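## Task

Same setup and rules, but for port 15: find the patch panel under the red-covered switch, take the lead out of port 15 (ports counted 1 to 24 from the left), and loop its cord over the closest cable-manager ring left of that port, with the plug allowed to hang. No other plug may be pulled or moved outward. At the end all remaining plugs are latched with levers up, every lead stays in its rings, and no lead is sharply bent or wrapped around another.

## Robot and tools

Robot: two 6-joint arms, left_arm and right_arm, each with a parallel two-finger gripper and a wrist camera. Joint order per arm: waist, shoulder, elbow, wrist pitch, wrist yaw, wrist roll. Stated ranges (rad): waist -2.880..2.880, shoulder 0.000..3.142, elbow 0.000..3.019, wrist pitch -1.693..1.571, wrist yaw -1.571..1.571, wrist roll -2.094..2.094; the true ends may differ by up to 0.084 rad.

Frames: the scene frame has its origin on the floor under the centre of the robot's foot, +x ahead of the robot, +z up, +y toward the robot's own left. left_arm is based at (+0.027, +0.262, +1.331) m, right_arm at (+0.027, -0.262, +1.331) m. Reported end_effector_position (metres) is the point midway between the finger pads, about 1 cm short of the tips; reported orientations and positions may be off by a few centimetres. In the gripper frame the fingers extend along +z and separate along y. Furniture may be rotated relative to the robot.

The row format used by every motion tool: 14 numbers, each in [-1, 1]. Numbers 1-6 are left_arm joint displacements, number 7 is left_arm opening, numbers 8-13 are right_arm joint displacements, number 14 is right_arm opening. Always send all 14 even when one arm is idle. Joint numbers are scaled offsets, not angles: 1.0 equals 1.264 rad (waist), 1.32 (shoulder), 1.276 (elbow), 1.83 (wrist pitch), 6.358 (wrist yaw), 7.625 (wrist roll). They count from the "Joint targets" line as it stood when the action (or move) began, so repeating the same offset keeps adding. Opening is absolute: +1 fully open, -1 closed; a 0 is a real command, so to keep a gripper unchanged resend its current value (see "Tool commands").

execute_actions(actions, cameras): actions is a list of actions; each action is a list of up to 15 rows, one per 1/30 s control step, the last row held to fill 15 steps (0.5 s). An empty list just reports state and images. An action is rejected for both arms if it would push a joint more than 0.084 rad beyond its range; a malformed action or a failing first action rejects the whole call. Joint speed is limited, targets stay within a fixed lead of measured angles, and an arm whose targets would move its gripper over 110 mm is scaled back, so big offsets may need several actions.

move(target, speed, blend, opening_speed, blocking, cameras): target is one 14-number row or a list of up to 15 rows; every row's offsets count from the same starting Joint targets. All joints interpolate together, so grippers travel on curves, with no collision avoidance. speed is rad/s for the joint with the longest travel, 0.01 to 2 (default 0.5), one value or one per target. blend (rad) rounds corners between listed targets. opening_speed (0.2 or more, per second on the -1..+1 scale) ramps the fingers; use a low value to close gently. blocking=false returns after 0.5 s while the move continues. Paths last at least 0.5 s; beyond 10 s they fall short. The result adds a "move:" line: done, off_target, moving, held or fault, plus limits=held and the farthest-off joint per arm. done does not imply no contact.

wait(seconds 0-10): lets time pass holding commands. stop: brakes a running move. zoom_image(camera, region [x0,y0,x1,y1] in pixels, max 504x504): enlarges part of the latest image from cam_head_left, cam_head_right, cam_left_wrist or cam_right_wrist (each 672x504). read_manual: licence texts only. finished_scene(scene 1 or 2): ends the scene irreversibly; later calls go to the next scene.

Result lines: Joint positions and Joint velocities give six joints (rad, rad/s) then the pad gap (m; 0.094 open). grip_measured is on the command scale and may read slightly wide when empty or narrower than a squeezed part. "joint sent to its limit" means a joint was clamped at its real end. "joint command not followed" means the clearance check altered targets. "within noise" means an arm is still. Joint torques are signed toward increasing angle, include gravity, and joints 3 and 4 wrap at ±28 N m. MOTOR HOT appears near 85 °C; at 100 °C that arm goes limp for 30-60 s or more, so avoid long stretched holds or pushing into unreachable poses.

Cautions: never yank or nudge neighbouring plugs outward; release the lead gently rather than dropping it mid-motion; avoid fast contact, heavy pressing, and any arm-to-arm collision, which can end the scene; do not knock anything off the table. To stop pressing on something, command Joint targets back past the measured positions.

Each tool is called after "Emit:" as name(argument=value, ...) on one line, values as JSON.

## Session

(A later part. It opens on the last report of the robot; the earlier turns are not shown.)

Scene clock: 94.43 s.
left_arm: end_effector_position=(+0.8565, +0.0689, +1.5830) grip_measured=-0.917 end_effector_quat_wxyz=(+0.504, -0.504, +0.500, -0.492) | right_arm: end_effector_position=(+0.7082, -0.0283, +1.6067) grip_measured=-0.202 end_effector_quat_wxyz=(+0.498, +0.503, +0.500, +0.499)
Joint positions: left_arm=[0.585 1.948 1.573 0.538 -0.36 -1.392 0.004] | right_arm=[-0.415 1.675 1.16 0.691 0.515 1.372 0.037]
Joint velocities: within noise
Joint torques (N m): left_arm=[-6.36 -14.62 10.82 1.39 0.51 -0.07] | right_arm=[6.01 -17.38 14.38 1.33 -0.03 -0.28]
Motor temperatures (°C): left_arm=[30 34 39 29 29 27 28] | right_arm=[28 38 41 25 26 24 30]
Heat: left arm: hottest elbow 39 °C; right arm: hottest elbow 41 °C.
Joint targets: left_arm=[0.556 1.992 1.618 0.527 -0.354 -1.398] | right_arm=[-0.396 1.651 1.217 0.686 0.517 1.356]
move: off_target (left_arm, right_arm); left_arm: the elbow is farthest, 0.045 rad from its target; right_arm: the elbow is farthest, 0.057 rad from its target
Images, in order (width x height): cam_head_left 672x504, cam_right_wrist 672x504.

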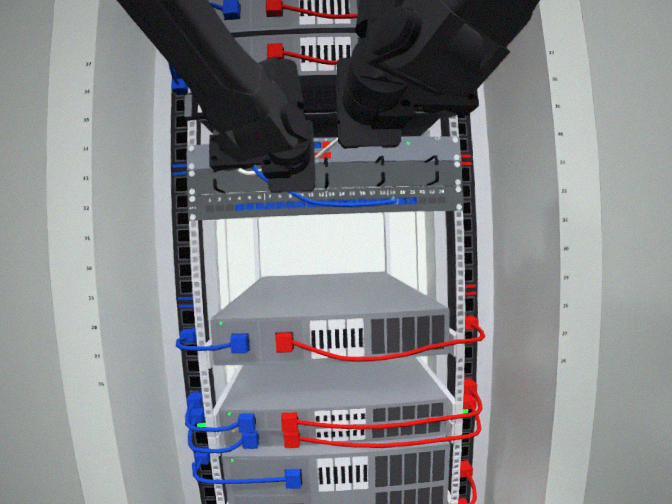

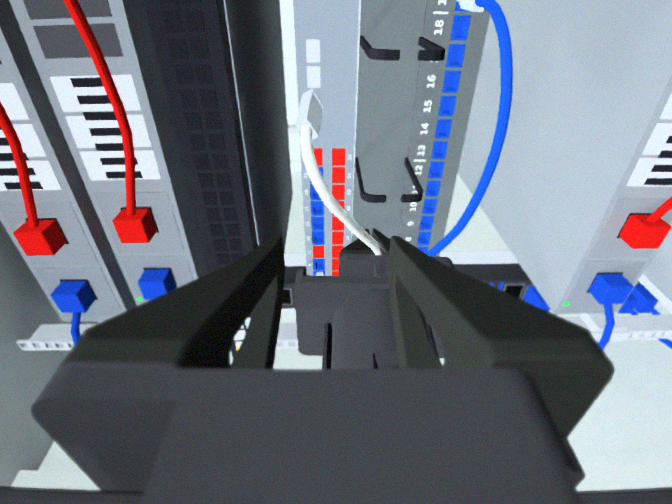

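Emit:
move(target=[[0,0,0,0,0,0,-0.92,-0.01,0.022,0,0,0,0,-0.35],[0,0,0,0,0,0,-0.92,-0.062,0.112,0.163,-0.054,-0.0092,0.0024,-0.35]], speed=0.2, cameras=["cam_right_wrist"])

Emit:
zoom_image(camera="cam_right_wrist", region=[236, 150, 456, 370])

Scene clock: 96.53 s.
left_arm: end_effector_position=(+0.8565, +0.0689, +1.5830) grip_measured=-0.917 end_effector_quat_wxyz=(+0.504, -0.504, +0.500, -0.492) | right_arm: end_effector_position=(+0.7118, -0.0263, +1.6091) grip_measured=-0.348 end_effector_quat_wxyz=(+0.498, +0.502, +0.501, +0.499)
Joint positions: left_arm=[0.585 1.948 1.573 0.538 -0.36 -1.392 0.004] | right_arm=[-0.415 1.68 1.174 0.681 0.513 1.371 0.031]
Joint velocities: within noise
Joint torques (N m): left_arm=[-6.36 -13.63 11 1.61 0.49 -0.08] | right_arm=[3.84 -15.91 9.29 1.7 -0.08 -0.13]
Motor temperatures (°C): left_arm=[30 34 39 29 29 27 28] | right_arm=[28 38 41 25 26 24 30]
Heat: left arm: hottest elbow 39 °C; right arm: hottest elbow 41 °C.
Joint targets: left_arm=[0.556 1.992 1.618 0.527 -0.354 -1.398] | right_arm=[-0.415 1.677 1.168 0.683 0.514 1.371]
move: held (right_arm; a check stopped the path), off_target (left_arm); path passed 1 of 2 targets; limits=held; left_arm: the elbow is farthest, 0.045 rad from its target; right_arm: the elbow is farthest, 0.251 rad from its target
joint command not followed: on one or more control steps a check withheld the commanded joint targets of the right arm, and it was not sent them on those steps.
cause: the commanded joint targets, or the way to them, would bring a part of the robot too close to another arm (this arm's fingers and the left arm's wrist (the part past joint 5), at the place that arm is still heading or pushing toward).
Images, in order (width x height): cam_right_wrist 672x504.

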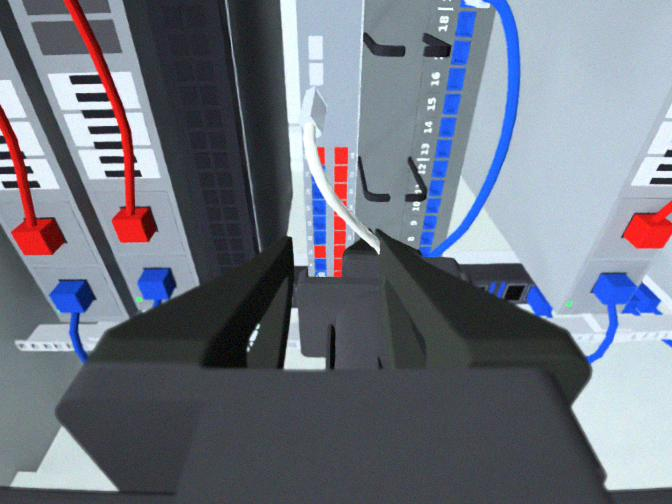

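Scaled by 2.291 from the camera's 672x504 image, which has a finer 960x720 frame.

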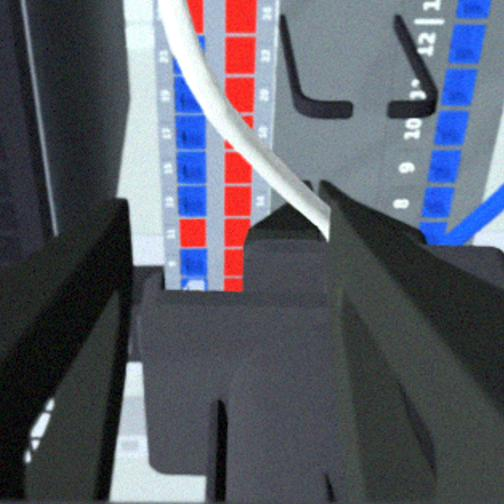

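Emit:
move(target=[[0.018,0,0,0,0,0,-0.92,-0.024,0.005,0.03,-0.003,-0.002,0,-0.35],[0.018,0,0,0,0,0,-0.92,-0.065,0.095,0.197,-0.053,-0.0105,0.0018,-0.35]], speed=0.2, cameras=["cam_right_wrist"])

Emit:
zoom_image(camera="cam_right_wrist", region=[236, 150, 456, 370])

Scene clock: 98.73 s.
left_arm: end_effector_position=(+0.8565, +0.0689, +1.5830) grip_measured=-0.917 end_effector_quat_wxyz=(+0.504, -0.504, +0.500, -0.492) | right_arm: end_effector_position=(+0.7759, -0.0343, +1.6053) grip_measured=-0.348 end_effector_quat_wxyz=(+0.500, +0.500, +0.508, +0.492)
Joint positions: left_arm=[0.585 1.948 1.573 0.538 -0.36 -1.392 0.004] | right_arm=[-0.48 1.79 1.356 0.592 0.45 1.371 0.031]
Joint velocities: within noise
Joint torques (N m): left_arm=[-4.31 -13.63 10.96 1.55 0.53 -0.06] | right_arm=[2.78 -16.85 15.32 1.31 -0.23 0.05]
Motor temperatures (°C): left_arm=[30 34 39 29 29 27 28] | right_arm=[28 38 41 25 26 24 29]
Heat: left arm: hottest elbow 39 °C; right arm: hottest elbow 41 °C.
Joint targets: left_arm=[0.578 1.992 1.618 0.527 -0.354 -1.398] | right_arm=[-0.497 1.803 1.420 0.586 0.447 1.385]
move: off_target (left_arm, right_arm); left_arm: the elbow is farthest, 0.045 rad from its target; right_arm: the elbow is farthest, 0.063 rad from its target
Images, in order (width x height): cam_right_wrist 672x504.

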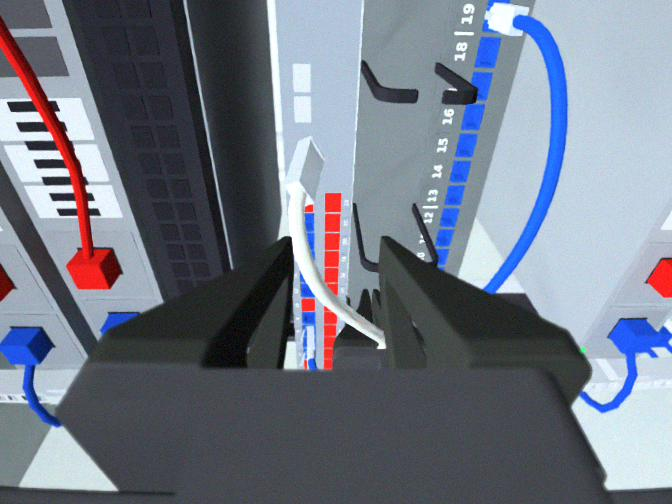

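Scaled by 2.291 from the camera's 672x504 image, which has a finer 960x720 frame.

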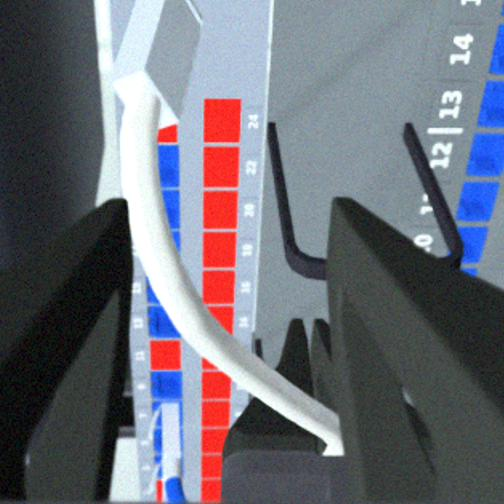

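Emit:
move(target=[[0,0,0,0,0,0,-0.92,0,0,0.0274,-0.019,0,0,-0.35],[0,0,0,0,0,0,-0.92,-0.0166,0.040,0.0878,-0.0224,-0.0036,0,-0.35]], speed=0.1, cameras=["cam_right_wrist","cam_head_left"])

Emit:
zoom_image(camera="cam_right_wrist", region=[236, 150, 456, 370])

Scene clock: 101.07 s.
left_arm: end_effector_position=(+0.8565, +0.0689, +1.5830) grip_measured=-0.917 end_effector_quat_wxyz=(+0.504, -0.504, +0.500, -0.492) | right_arm: end_effector_position=(+0.8073, -0.0347, +1.6168) grip_measured=-0.348 end_effector_quat_wxyz=(+0.503, +0.497, +0.502, +0.498)
Joint positions: left_arm=[0.585 1.948 1.573 0.538 -0.36 -1.392 0.004] | right_arm=[-0.5 1.843 1.467 0.55 0.427 1.371 0.031]
Joint velocities: within noise
Joint torques (N m): left_arm=[-3.49 -13.63 11.03 1.32 0.47 -0.09] | right_arm=[2.73 -17.49 15.71 1.44 -0.23 0.04]
Motor temperatures (°C): left_arm=[30 34 39 29 29 27 28] | right_arm=[28 38 42 25 26 24 29]
Heat: left arm: hottest elbow 39 °C; right arm: hottest elbow 42 °C.
Joint targets: left_arm=[0.578 1.992 1.618 0.527 -0.354 -1.398] | right_arm=[-0.518 1.856 1.532 0.545 0.424 1.385]
move: off_target (left_arm, right_arm); left_arm: the elbow is farthest, 0.045 rad from its target; right_arm: the elbow is farthest, 0.065 rad from its target
Images, in order (width x height): cam_head_left 672x504, cam_right_wrist 672x504.

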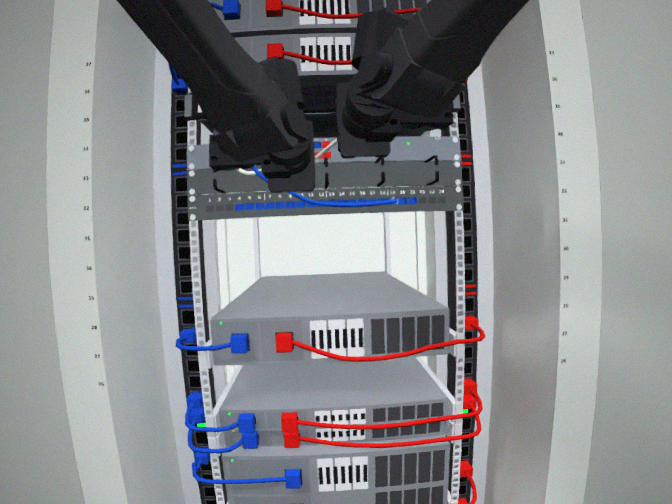

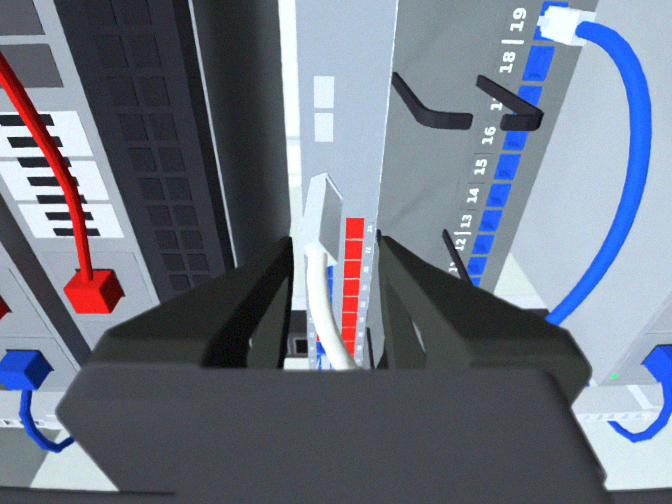

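Scaled by 2.291 from the camera's 672x504 image, which has a finer 960x720 frame.

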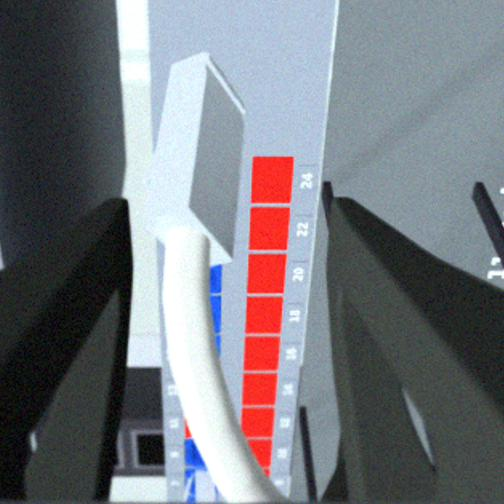

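Emit:
move(target=[[0,0,0,0,0,0,-0.92,0.031,-0.012,0,0,0.001,0,-0.35],[0,0,0,0,0,0,-0.92,0.031,-0.012,0,0,0.001,0,-0.9]], speed=0.1, opening_speed=0.4, cameras=["cam_right_wrist","cam_head_left"])

Emit:
zoom_image(camera="cam_right_wrist", region=[236, 150, 456, 370])

Emit:
zoom_image(camera="cam_head_left", region=[250, 130, 410, 210])

Scene clock: 104.23 s.
left_arm: end_effector_position=(+0.8565, +0.0689, +1.5830) grip_measured=-0.917 end_effector_quat_wxyz=(+0.504, -0.504, +0.500, -0.492) | right_arm: end_effector_position=(+0.8074, -0.0353, +1.6166) grip_measured=-0.891 end_effector_quat_wxyz=(+0.504, +0.498, +0.502, +0.496)
Joint positions: left_arm=[0.585 1.948 1.573 0.538 -0.36 -1.392 0.004] | right_arm=[-0.5 1.843 1.468 0.548 0.431 1.371 0.005]
Joint velocities: within noise
Joint torques (N m): left_arm=[-4.25 -13.63 10.89 1.52 0.52 -0.05] | right_arm=[6.36 -19.02 15.68 1.43 -0.15 0.04]
Motor temperatures (°C): left_arm=[30 34 39 29 29 27 28] | right_arm=[28 38 42 25 26 24 29]
Heat: left arm: hottest elbow 39 °C; right arm: hottest elbow 42 °C.
Joint targets: left_arm=[0.578 1.992 1.618 0.527 -0.354 -1.398] | right_arm=[-0.479 1.840 1.532 0.545 0.431 1.385]
move: off_target (left_arm, right_arm); target 2's new numbers were sent with right_arm's elbow 0.065 rad from that target; left_arm: the elbow is farthest, 0.045 rad from its target; right_arm: the elbow is farthest, 0.064 rad from its target
Images, in order (width x height): cam_head_left 672x504, cam_right_wrist 672x504.

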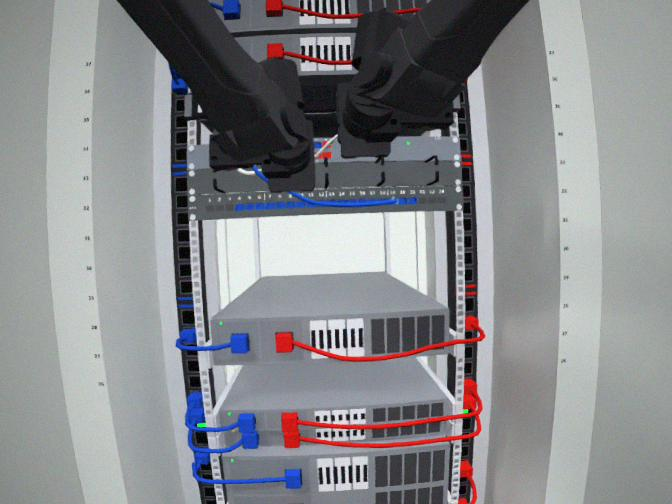

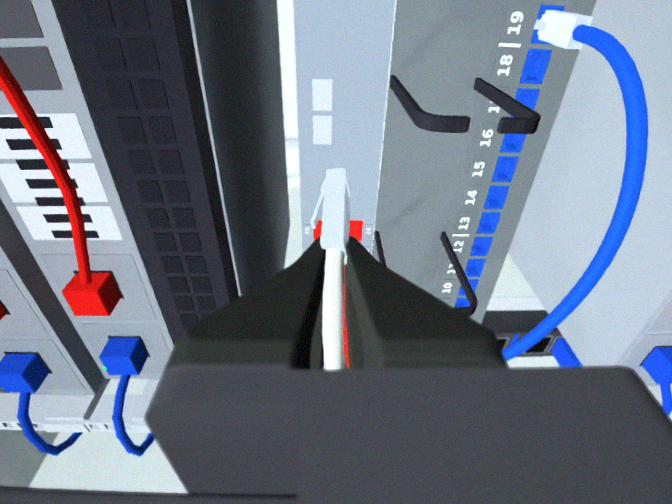

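Scaled by 2.291 from the camera's 672x504 image, which has a finer 960x720 frame.

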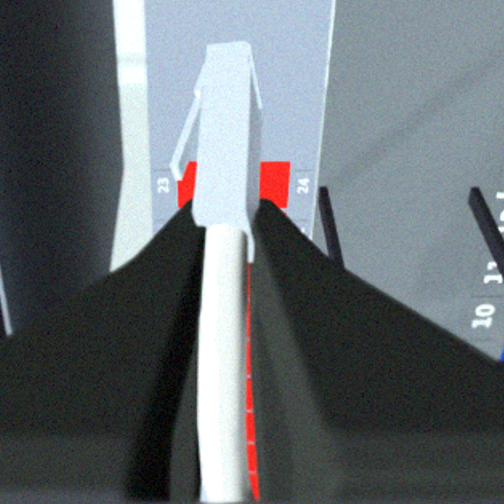

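Scaled by 3.150 from the camera's 672x504 image, which has a finer 960x720 frame.

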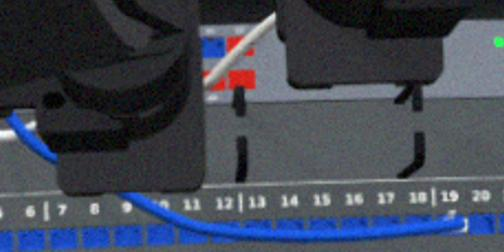

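Emit:
move(target=[[0,0,0,0,0,0,-0.92,-0.022,0.01,-0.035,0.01,0,0.01,-0.92],[0,0,0,0,0,0,-0.92,-0.0475,0.0303,-0.1058,0.0626,-0.0044,0.0479,-0.92]], speed=0.1)

Emit:
zoom_image(camera="cam_head_left", region=[250, 130, 410, 210])

Emit:
zoom_image(camera="cam_left_wrist", region=[180, 120, 420, 320])

Scene clock: 109.93 s.
left_arm: end_effector_position=(+0.8567, +0.0689, +1.5831) grip_measured=-0.917 end_effector_quat_wxyz=(+0.504, -0.504, +0.500, -0.492) | right_arm: end_effector_position=(+0.8008, -0.0435, +1.5803) grip_measured=-0.896 end_effector_quat_wxyz=(+0.405, +0.578, +0.406, +0.580)
Joint positions: left_arm=[0.585 1.949 1.574 0.538 -0.36 -1.392 0.004] | right_arm=[-0.52 1.866 1.399 0.641 0.405 1.734 0.005]
Joint velocities: within noise
Joint torques (N m): left_arm=[-4.19 -13.68 11.12 1.51 0.55 -0.07] | right_arm=[2.37 -17.67 9.51 2.41 -0.2 0.04]
Motor temperatures (°C): left_arm=[30 34 39 29 29 27 28] | right_arm=[28 37 42 25 26 24 30]
Heat: left arm: hottest elbow 39 °C; right arm: hottest elbow 42 °C.
Joint targets: left_arm=[0.578 1.992 1.617 0.527 -0.354 -1.398] | right_arm=[-0.539 1.880 1.397 0.660 0.403 1.750]
move: off_target (left_arm); left_arm: the elbow is farthest, 0.044 rad from its target

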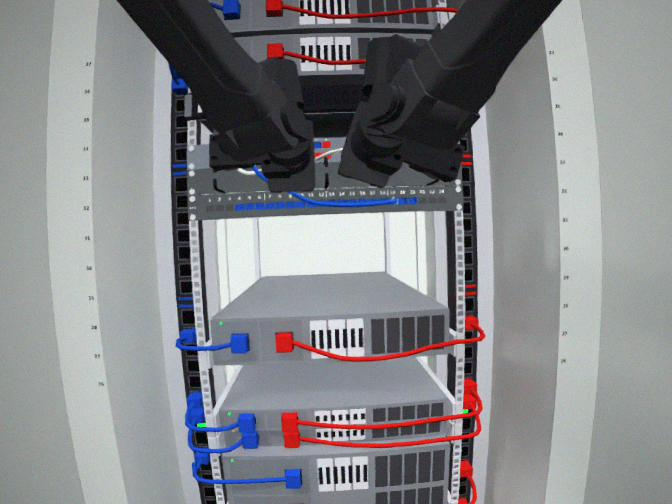

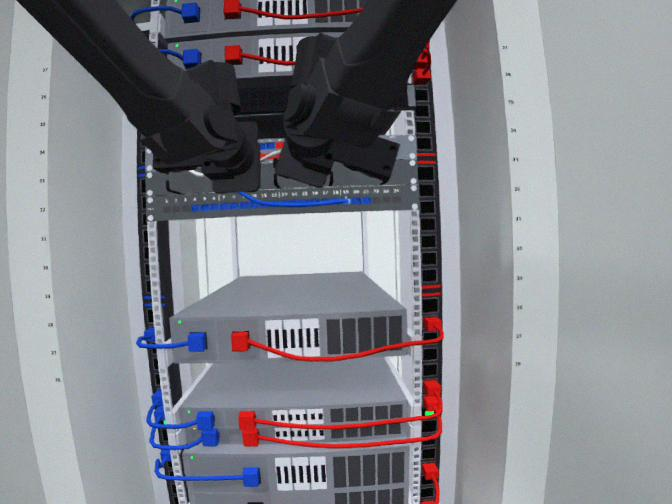

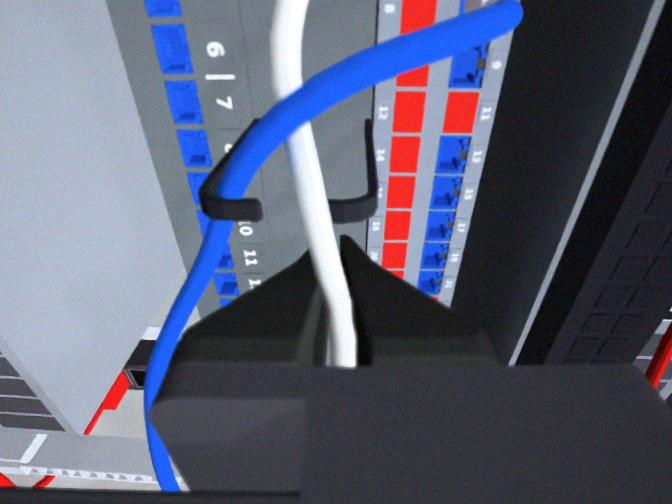

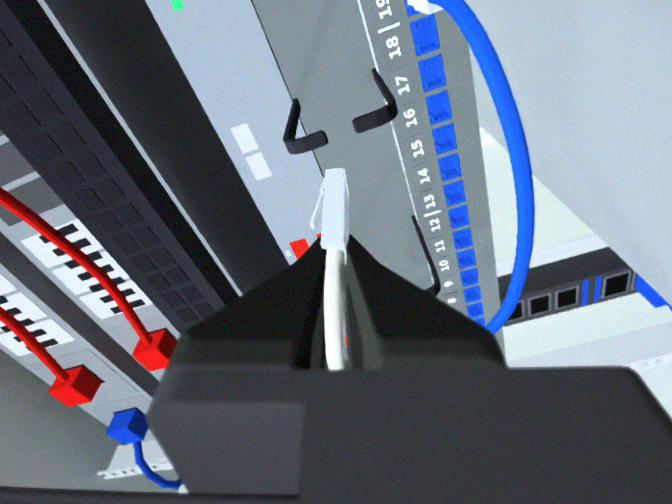

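Scaled by 3.150 from the camera's 672x504 image, which has a finer 960x720 frame.

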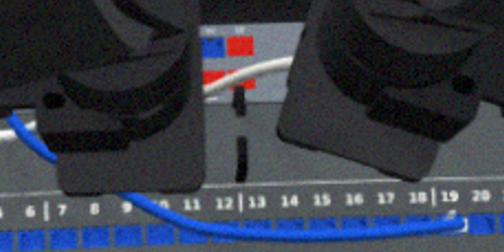

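Scaled by 2.100 from the camera's 672x504 image, which has a finer 960x720 frame.

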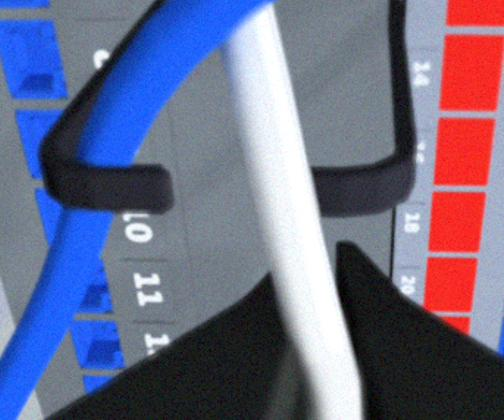

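Emit:
move(target=[-0.0063,-0.006,-0.011,0.0208,0,0,-0.70,0,0,0,0,0,0,-0.92], speed=0.1, opening_speed=0.3, cameras=["cam_left_wrist","cam_head_left"])

Emit:
zoom_image(camera="cam_head_left", region=[250, 130, 410, 210])

Emit:
zoom_image(camera="cam_left_wrist", region=[180, 120, 420, 320])

Scene clock: 111.83 s.
left_arm: end_effector_position=(+0.8566, +0.0661, +1.5810) grip_measured=-0.704 end_effector_quat_wxyz=(+0.503, -0.502, +0.501, -0.494) | right_arm: end_effector_position=(+0.8007, -0.0422, +1.5749) grip_measured=-0.896 end_effector_quat_wxyz=(+0.404, +0.579, +0.409, +0.579)
Joint positions: left_arm=[0.583 1.953 1.574 0.543 -0.358 -1.392 0.014] | right_arm=[-0.52 1.872 1.396 0.642 0.403 1.735 0.005]
Joint velocities: within noise
Joint torques (N m): left_arm=[-4.54 -14.68 9.99 2.86 0.42 -0.05] | right_arm=[2.9 -17.9 9.63 2.39 -0.12 0.08]
Motor temperatures (°C): left_arm=[30 34 39 29 29 27 28] | right_arm=[28 37 42 25 26 24 30]
Heat: left arm: hottest elbow 39 °C; right arm: hottest elbow 42 °C.
Joint targets: left_arm=[0.570 1.984 1.603 0.564 -0.354 -1.398] | right_arm=[-0.539 1.880 1.397 0.660 0.403 1.750]
move: done
Images, in order (width x height): cam_head_left 672x504, cam_left_wrist 672x504.

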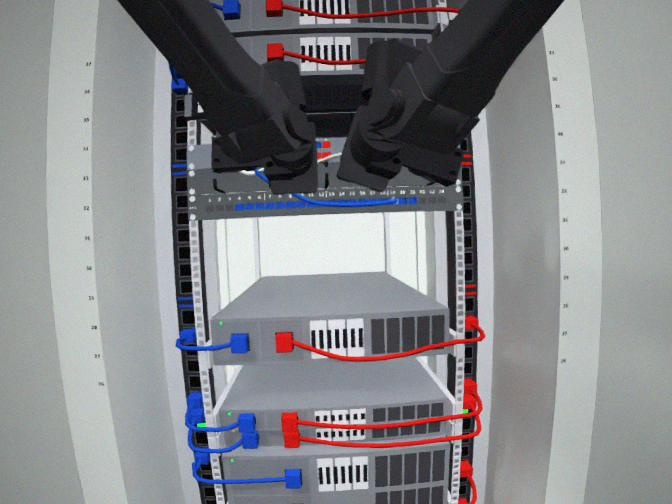

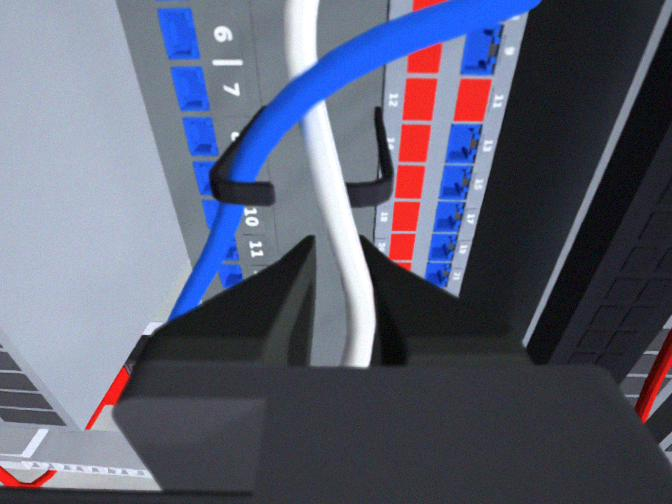

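Scaled by 3.150 from the camera's 672x504 image, which has a finer 960x720 frame.

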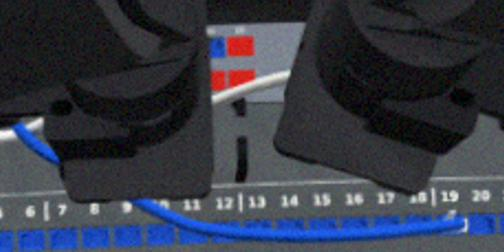

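Scaled by 2.100 from the camera's 672x504 image, which has a finer 960x720 frame.

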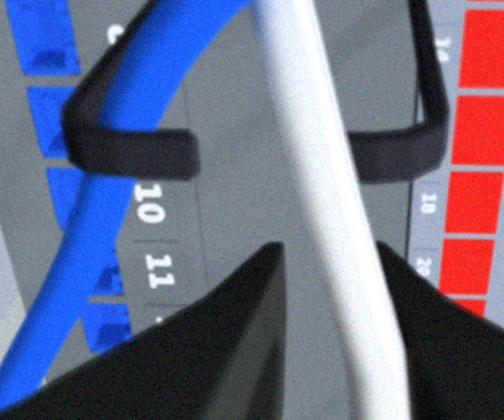

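Emit:
move(target=[-0.005,0.008,0,0,0,0,-0.70,-0.004,0.017,0,0.0087,0,0,-0.92], speed=0.06, opening_speed=0.3, cameras=["cam_left_wrist","cam_head_left","cam_right_wrist"])

Emit:
zoom_image(camera="cam_head_left", region=[250, 130, 410, 210])

Emit:
zoom_image(camera="cam_left_wrist", region=[180, 120, 420, 320])

Scene clock: 113.33 s.
left_arm: end_effector_position=(+0.8565, +0.0636, +1.5782) grip_measured=-0.702 end_effector_quat_wxyz=(+0.502, -0.502, +0.501, -0.494) | right_arm: end_effector_position=(+0.8032, -0.0436, +1.5639) grip_measured=-0.896 end_effector_quat_wxyz=(+0.405, +0.580, +0.409, +0.576)
Joint positions: left_arm=[0.58 1.958 1.574 0.547 -0.358 -1.392 0.014] | right_arm=[-0.525 1.89 1.396 0.656 0.403 1.735 0.005]
Joint velocities: within noise
Joint torques (N m): left_arm=[-4.72 -14.68 9.89 2.77 0.38 -0.08] | right_arm=[2.61 -18.14 9.59 2.41 -0.1 0.04]
Motor temperatures (°C): left_arm=[30 34 39 29 29 27 28] | right_arm=[28 37 42 25 26 24 30]
Heat: left arm: hottest elbow 39 °C; right arm: hottest elbow 42 °C.
Joint targets: left_arm=[0.564 1.994 1.603 0.565 -0.354 -1.398] | right_arm=[-0.544 1.902 1.397 0.675 0.403 1.750]
move: off_target (left_arm); left_arm: the shoulder is farthest, 0.036 rad from its target
Images, in order (width x height): cam_head_left 672x504, cam_left_wrist 672x504, cam_right_wrist 672x504.

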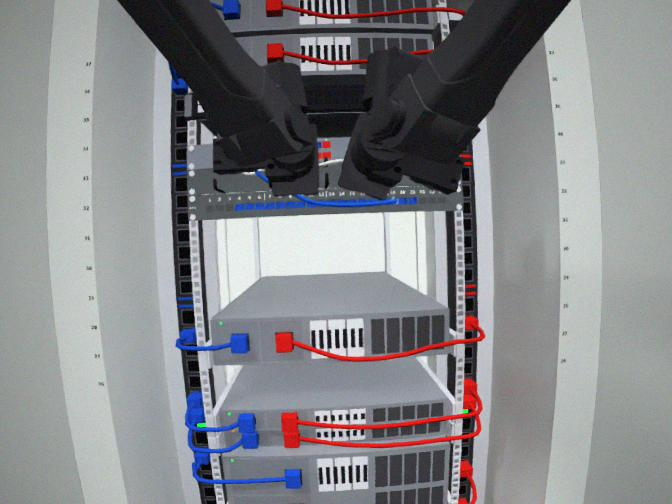

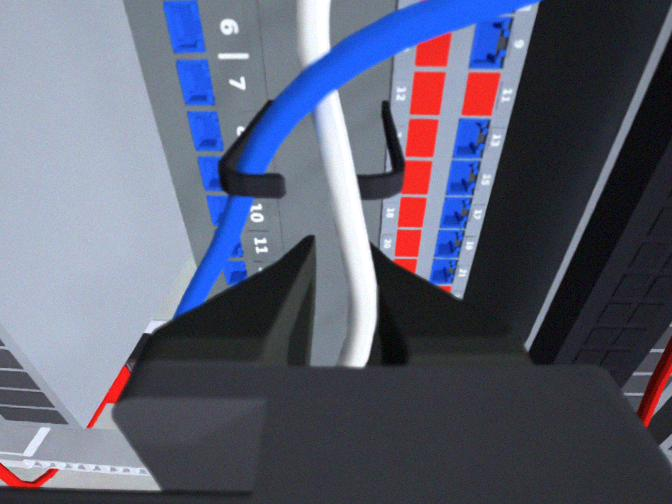

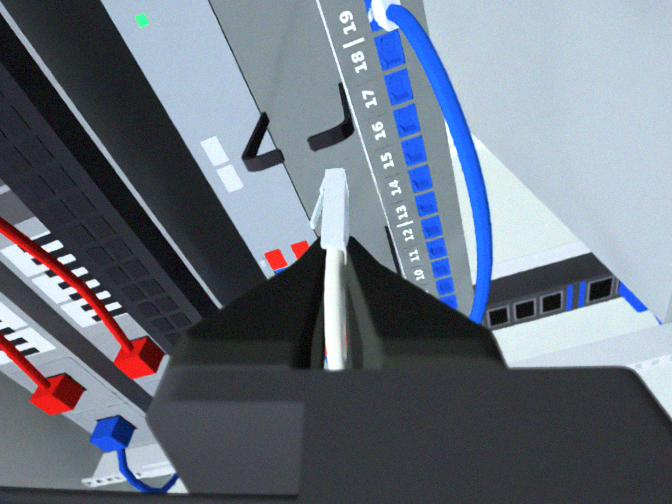

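Scaled by 3.150 from the camera's 672x504 image, which has a finer 960x720 frame.

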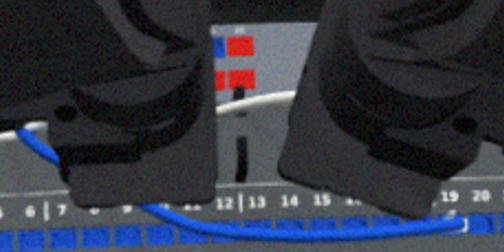

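Scaled by 2.100 from the camera's 672x504 image, which has a finer 960x720 frame.

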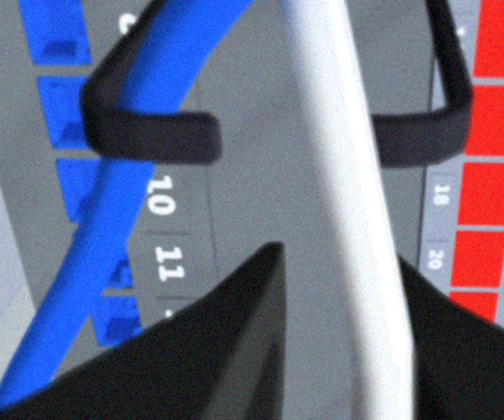

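Emit:
move(target=[-0.002,0.006,0,0,0,0,-0.70,-0.003,0.0095,0,0.005,0,0,-0.92], speed=0.06, opening_speed=0.3, cameras=["cam_left_wrist","cam_head_left","cam_head_right"])

Emit:
zoom_image(camera="cam_head_left", region=[250, 130, 410, 210])

Emit:
zoom_image(camera="cam_head_right", region=[200, 130, 360, 210])

Scene clock: 114.57 s.
left_arm: end_effector_position=(+0.8568, +0.0632, +1.5761) grip_measured=-0.702 end_effector_quat_wxyz=(+0.502, -0.502, +0.502, -0.494) | right_arm: end_effector_position=(+0.8044, -0.0444, +1.5587) grip_measured=-0.897 end_effector_quat_wxyz=(+0.405, +0.581, +0.408, +0.576)
Joint positions: left_arm=[0.58 1.962 1.574 0.55 -0.358 -1.392 0.014] | right_arm=[-0.528 1.899 1.396 0.667 0.403 1.736 0.005]
Joint velocities: within noise
Joint torques (N m): left_arm=[-4.66 -14.39 9.91 2.66 0.39 -0.1] | right_arm=[2.67 -17.67 9.51 2.29 -0.11 0.02]
Motor temperatures (°C): left_arm=[30 34 39 29 29 27 28] | right_arm=[28 37 42 25 26 24 30]
Heat: left arm: hottest elbow 39 °C; right arm: hottest elbow 42 °C.
Joint targets: left_arm=[0.562 2.002 1.603 0.564 -0.354 -1.398] | right_arm=[-0.548 1.915 1.397 0.684 0.403 1.750]
move: off_target (left_arm); left_arm: the shoulder is farthest, 0.040 rad from its target
Images, in order (width x height): cam_head_left 672x504, cam_head_right 672x504, cam_left_wrist 672x504.

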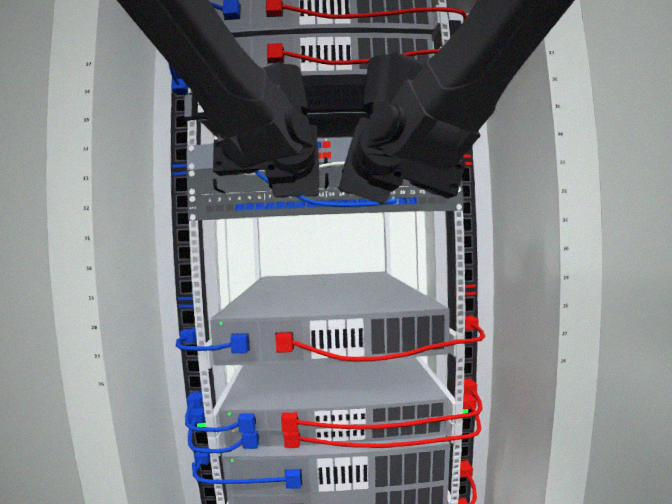

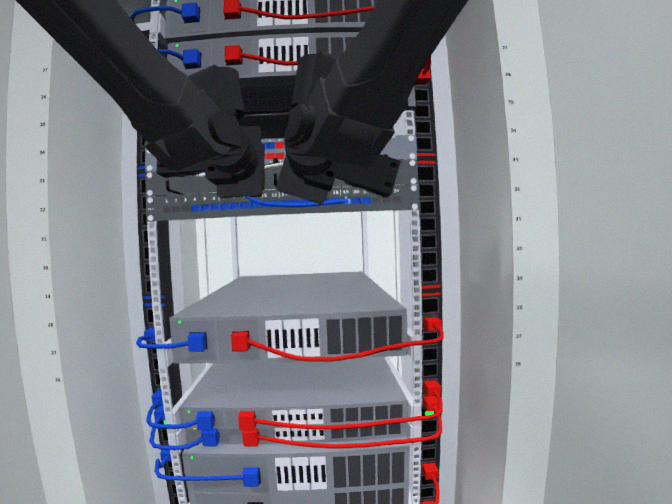

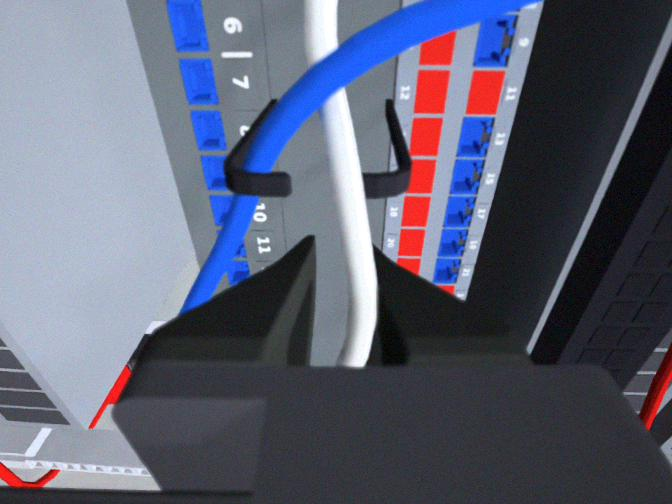

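Scaled by 3.150 from the camera's 672x504 image, which has a finer 960x720 frame.

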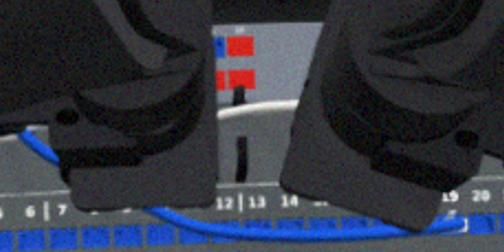

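Scaled by 3.150 from the camera's 672x504 image, which has a finer 960x720 frame.

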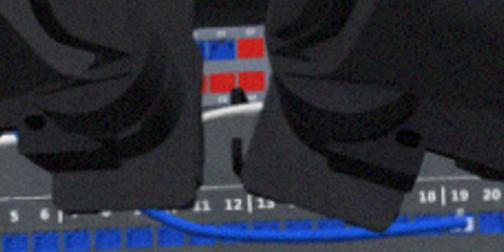

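Emit:
move(target=[[-0.002,0.005,0,0,0,0,-0.70,-0.003,0.006,0,0.003,0,0,-0.92],[-0.002,0.005,0,0,0,0,-0.92,-0.003,0.006,0,0.003,0,0,-0.92]], speed=0.06, opening_speed=0.3, cameras=["cam_left_wrist","cam_head_left","cam_head_right"])

Emit:
zoom_image(camera="cam_head_left", region=[290, 140, 362, 196])

Emit:
zoom_image(camera="cam_head_right", region=[240, 140, 312, 196])

Emit:
zoom_image(camera="cam_left_wrist", region=[180, 120, 420, 320])

Scene clock: 116.93 s.
left_arm: end_effector_position=(+0.8570, +0.0607, +1.5702) grip_measured=-0.915 end_effector_quat_wxyz=(+0.501, -0.502, +0.505, -0.492) | right_arm: end_effector_position=(+0.8057, -0.0460, +1.5545) grip_measured=-0.897 end_effector_quat_wxyz=(+0.406, +0.582, +0.406, +0.576)
Joint positions: left_arm=[0.579 1.97 1.574 0.551 -0.358 -1.388 0.004] | right_arm=[-0.531 1.907 1.396 0.675 0.403 1.738 0.005]
Joint velocities: within noise
Joint torques (N m): left_arm=[-5.13 -13.74 9.78 2.45 0.41 -0.1] | right_arm=[2.61 -17.73 9.44 2.25 -0.11 0.03]
Motor temperatures (°C): left_arm=[30 34 39 29 29 27 28] | right_arm=[28 37 42 25 26 24 30]
Heat: left arm: hottest elbow 39 °C; right arm: hottest elbow 42 °C.
Joint targets: left_arm=[0.559 2.009 1.603 0.564 -0.354 -1.398] | right_arm=[-0.551 1.923 1.397 0.690 0.403 1.750]
move: off_target (left_arm); target 2's new numbers were sent with left_arm's shoulder 0.039 rad from that target; left_arm: the shoulder is farthest, 0.039 rad from its target
Images, in order (width x height): cam_head_left 672x504, cam_head_right 672x504, cam_left_wrist 672x504.

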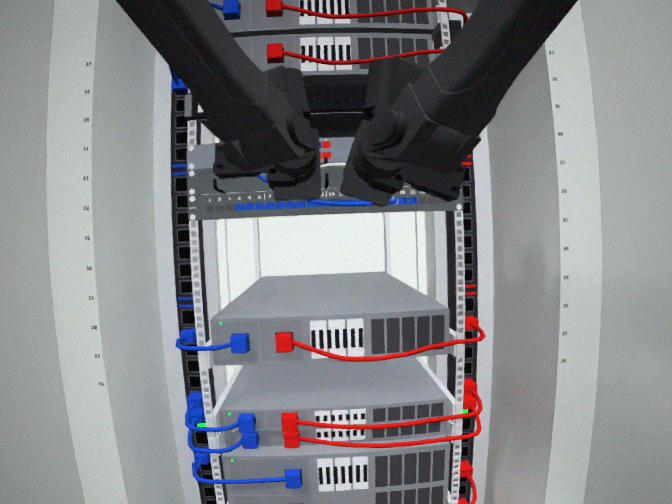

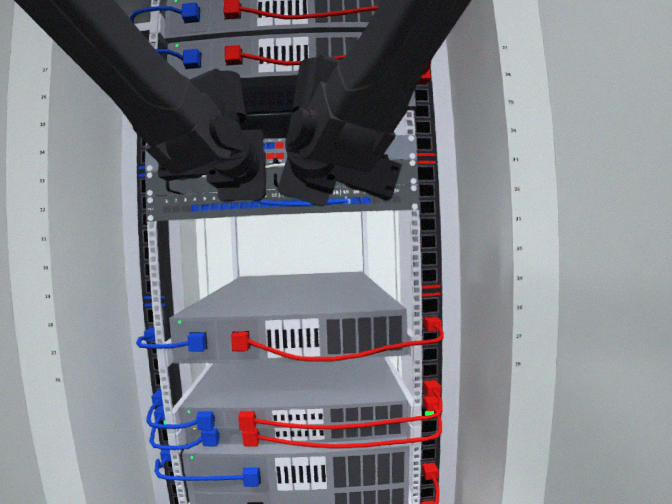

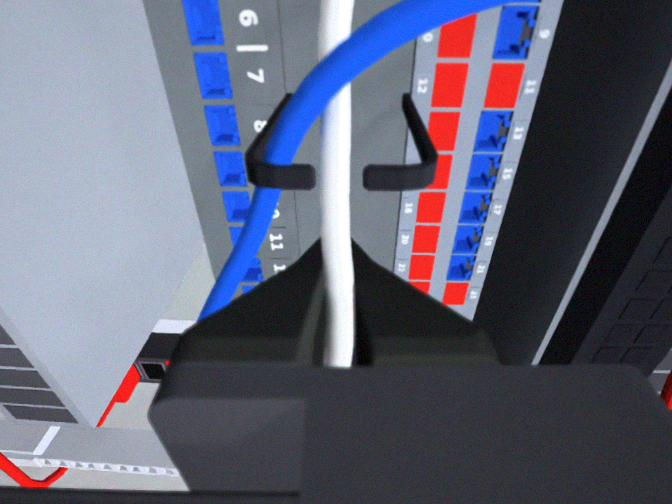

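Scaled by 7.000 from the camera's 672x504 image, which has a finer 960x720 frame.

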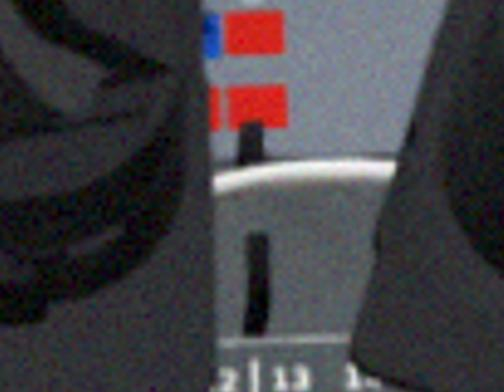

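Scaled by 7.000 from the camera's 672x504 image, which has a finer 960x720 frame.

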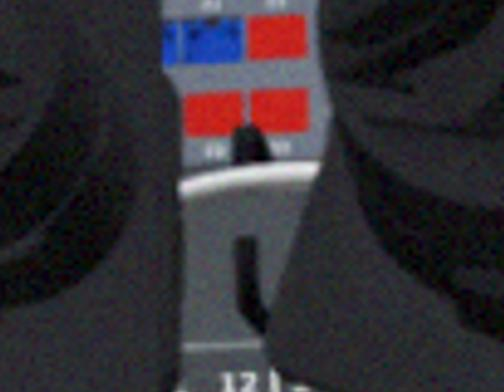

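Scaled by 2.100 from the camera's 672x504 image, which has a finer 960x720 frame.

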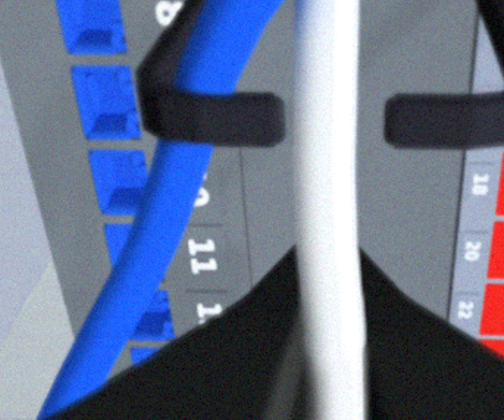

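Emit:
move(target=[-0.002,0.004,0,0,0,0.016,-0.92,-0.003,0.009,0,0.004,0,0,-0.92], speed=0.06, cameras=["cam_left_wrist","cam_head_left","cam_head_right"])

Emit:
zoom_image(camera="cam_head_left", region=[290, 140, 362, 196])

Emit:
zoom_image(camera="cam_head_right", region=[240, 140, 312, 196])

Emit:
zoom_image(camera="cam_left_wrist", region=[180, 120, 420, 320])

Scene clock: 120.17 s.
left_arm: end_effector_position=(+0.8573, +0.0601, +1.5671) grip_measured=-0.916 end_effector_quat_wxyz=(+0.529, -0.471, +0.535, -0.461) | right_arm: end_effector_position=(+0.8067, -0.0468, +1.5487) grip_measured=-0.897 end_effector_quat_wxyz=(+0.407, +0.583, +0.406, +0.574)
Joint positions: left_arm=[0.579 1.973 1.574 0.551 -0.358 -1.271 0.004] | right_arm=[-0.534 1.916 1.396 0.682 0.403 1.738 0.005]
Joint velocities: within noise
Joint torques (N m): left_arm=[-5.48 -14.04 9.89 2.55 0.41 -0.09] | right_arm=[2.37 -17.55 9.32 2.28 -0.11 0.03]
Motor temperatures (°C): left_arm=[30 34 39 29 29 27 28] | right_arm=[28 38 42 25 26 24 30]
Heat: left arm: hottest elbow 39 °C; right arm: hottest elbow 42 °C.
Joint targets: left_arm=[0.557 2.014 1.603 0.564 -0.354 -1.276] | right_arm=[-0.555 1.935 1.397 0.697 0.403 1.750]
move: off_target (left_arm); left_arm: the shoulder is farthest, 0.041 rad from its target
Images, in order (width x height): cam_head_left 672x504, cam_head_right 672x504, cam_left_wrist 672x504.

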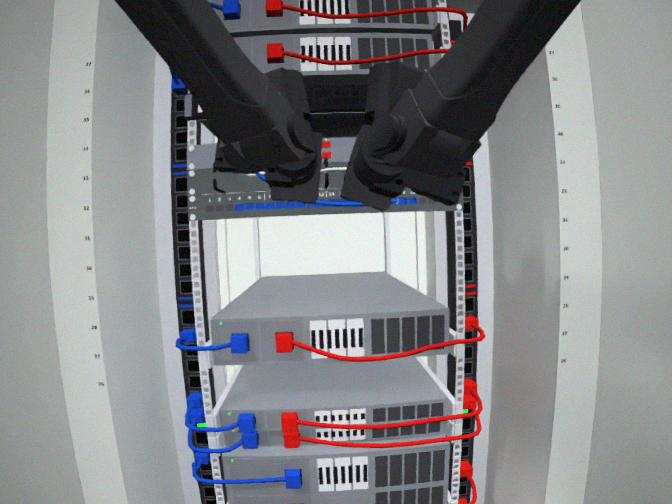

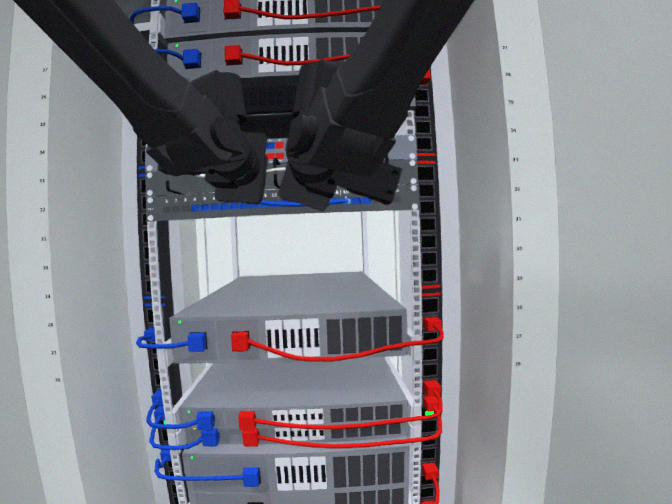

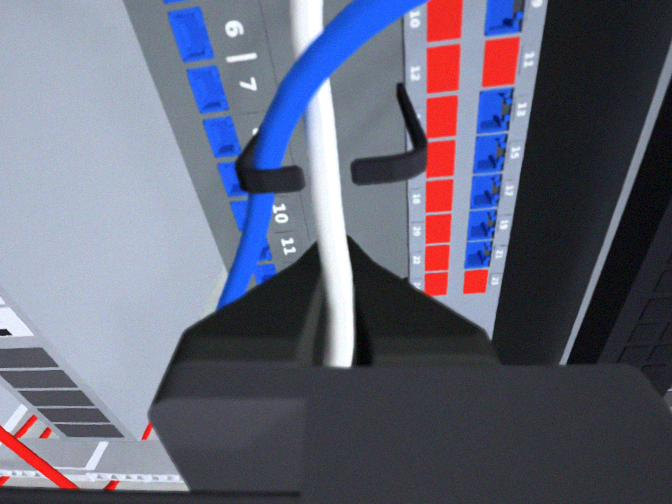

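Scaled by 7.000 from the camera's 672x504 image, which has a finer 960x720 frame.

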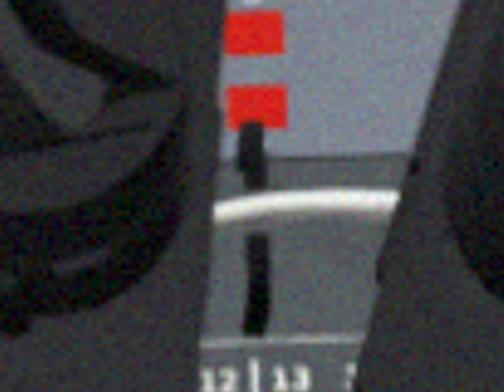

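Scaled by 7.000 from the camera's 672x504 image, which has a finer 960x720 frame.

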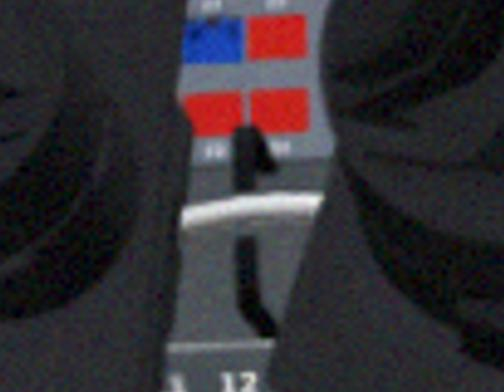

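Scaled by 2.100 from the camera's 672x504 image, which has a finer 960x720 frame.

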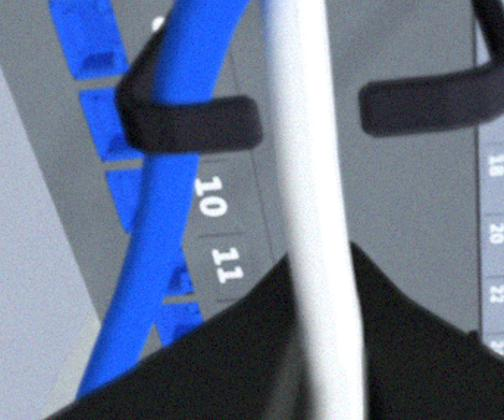

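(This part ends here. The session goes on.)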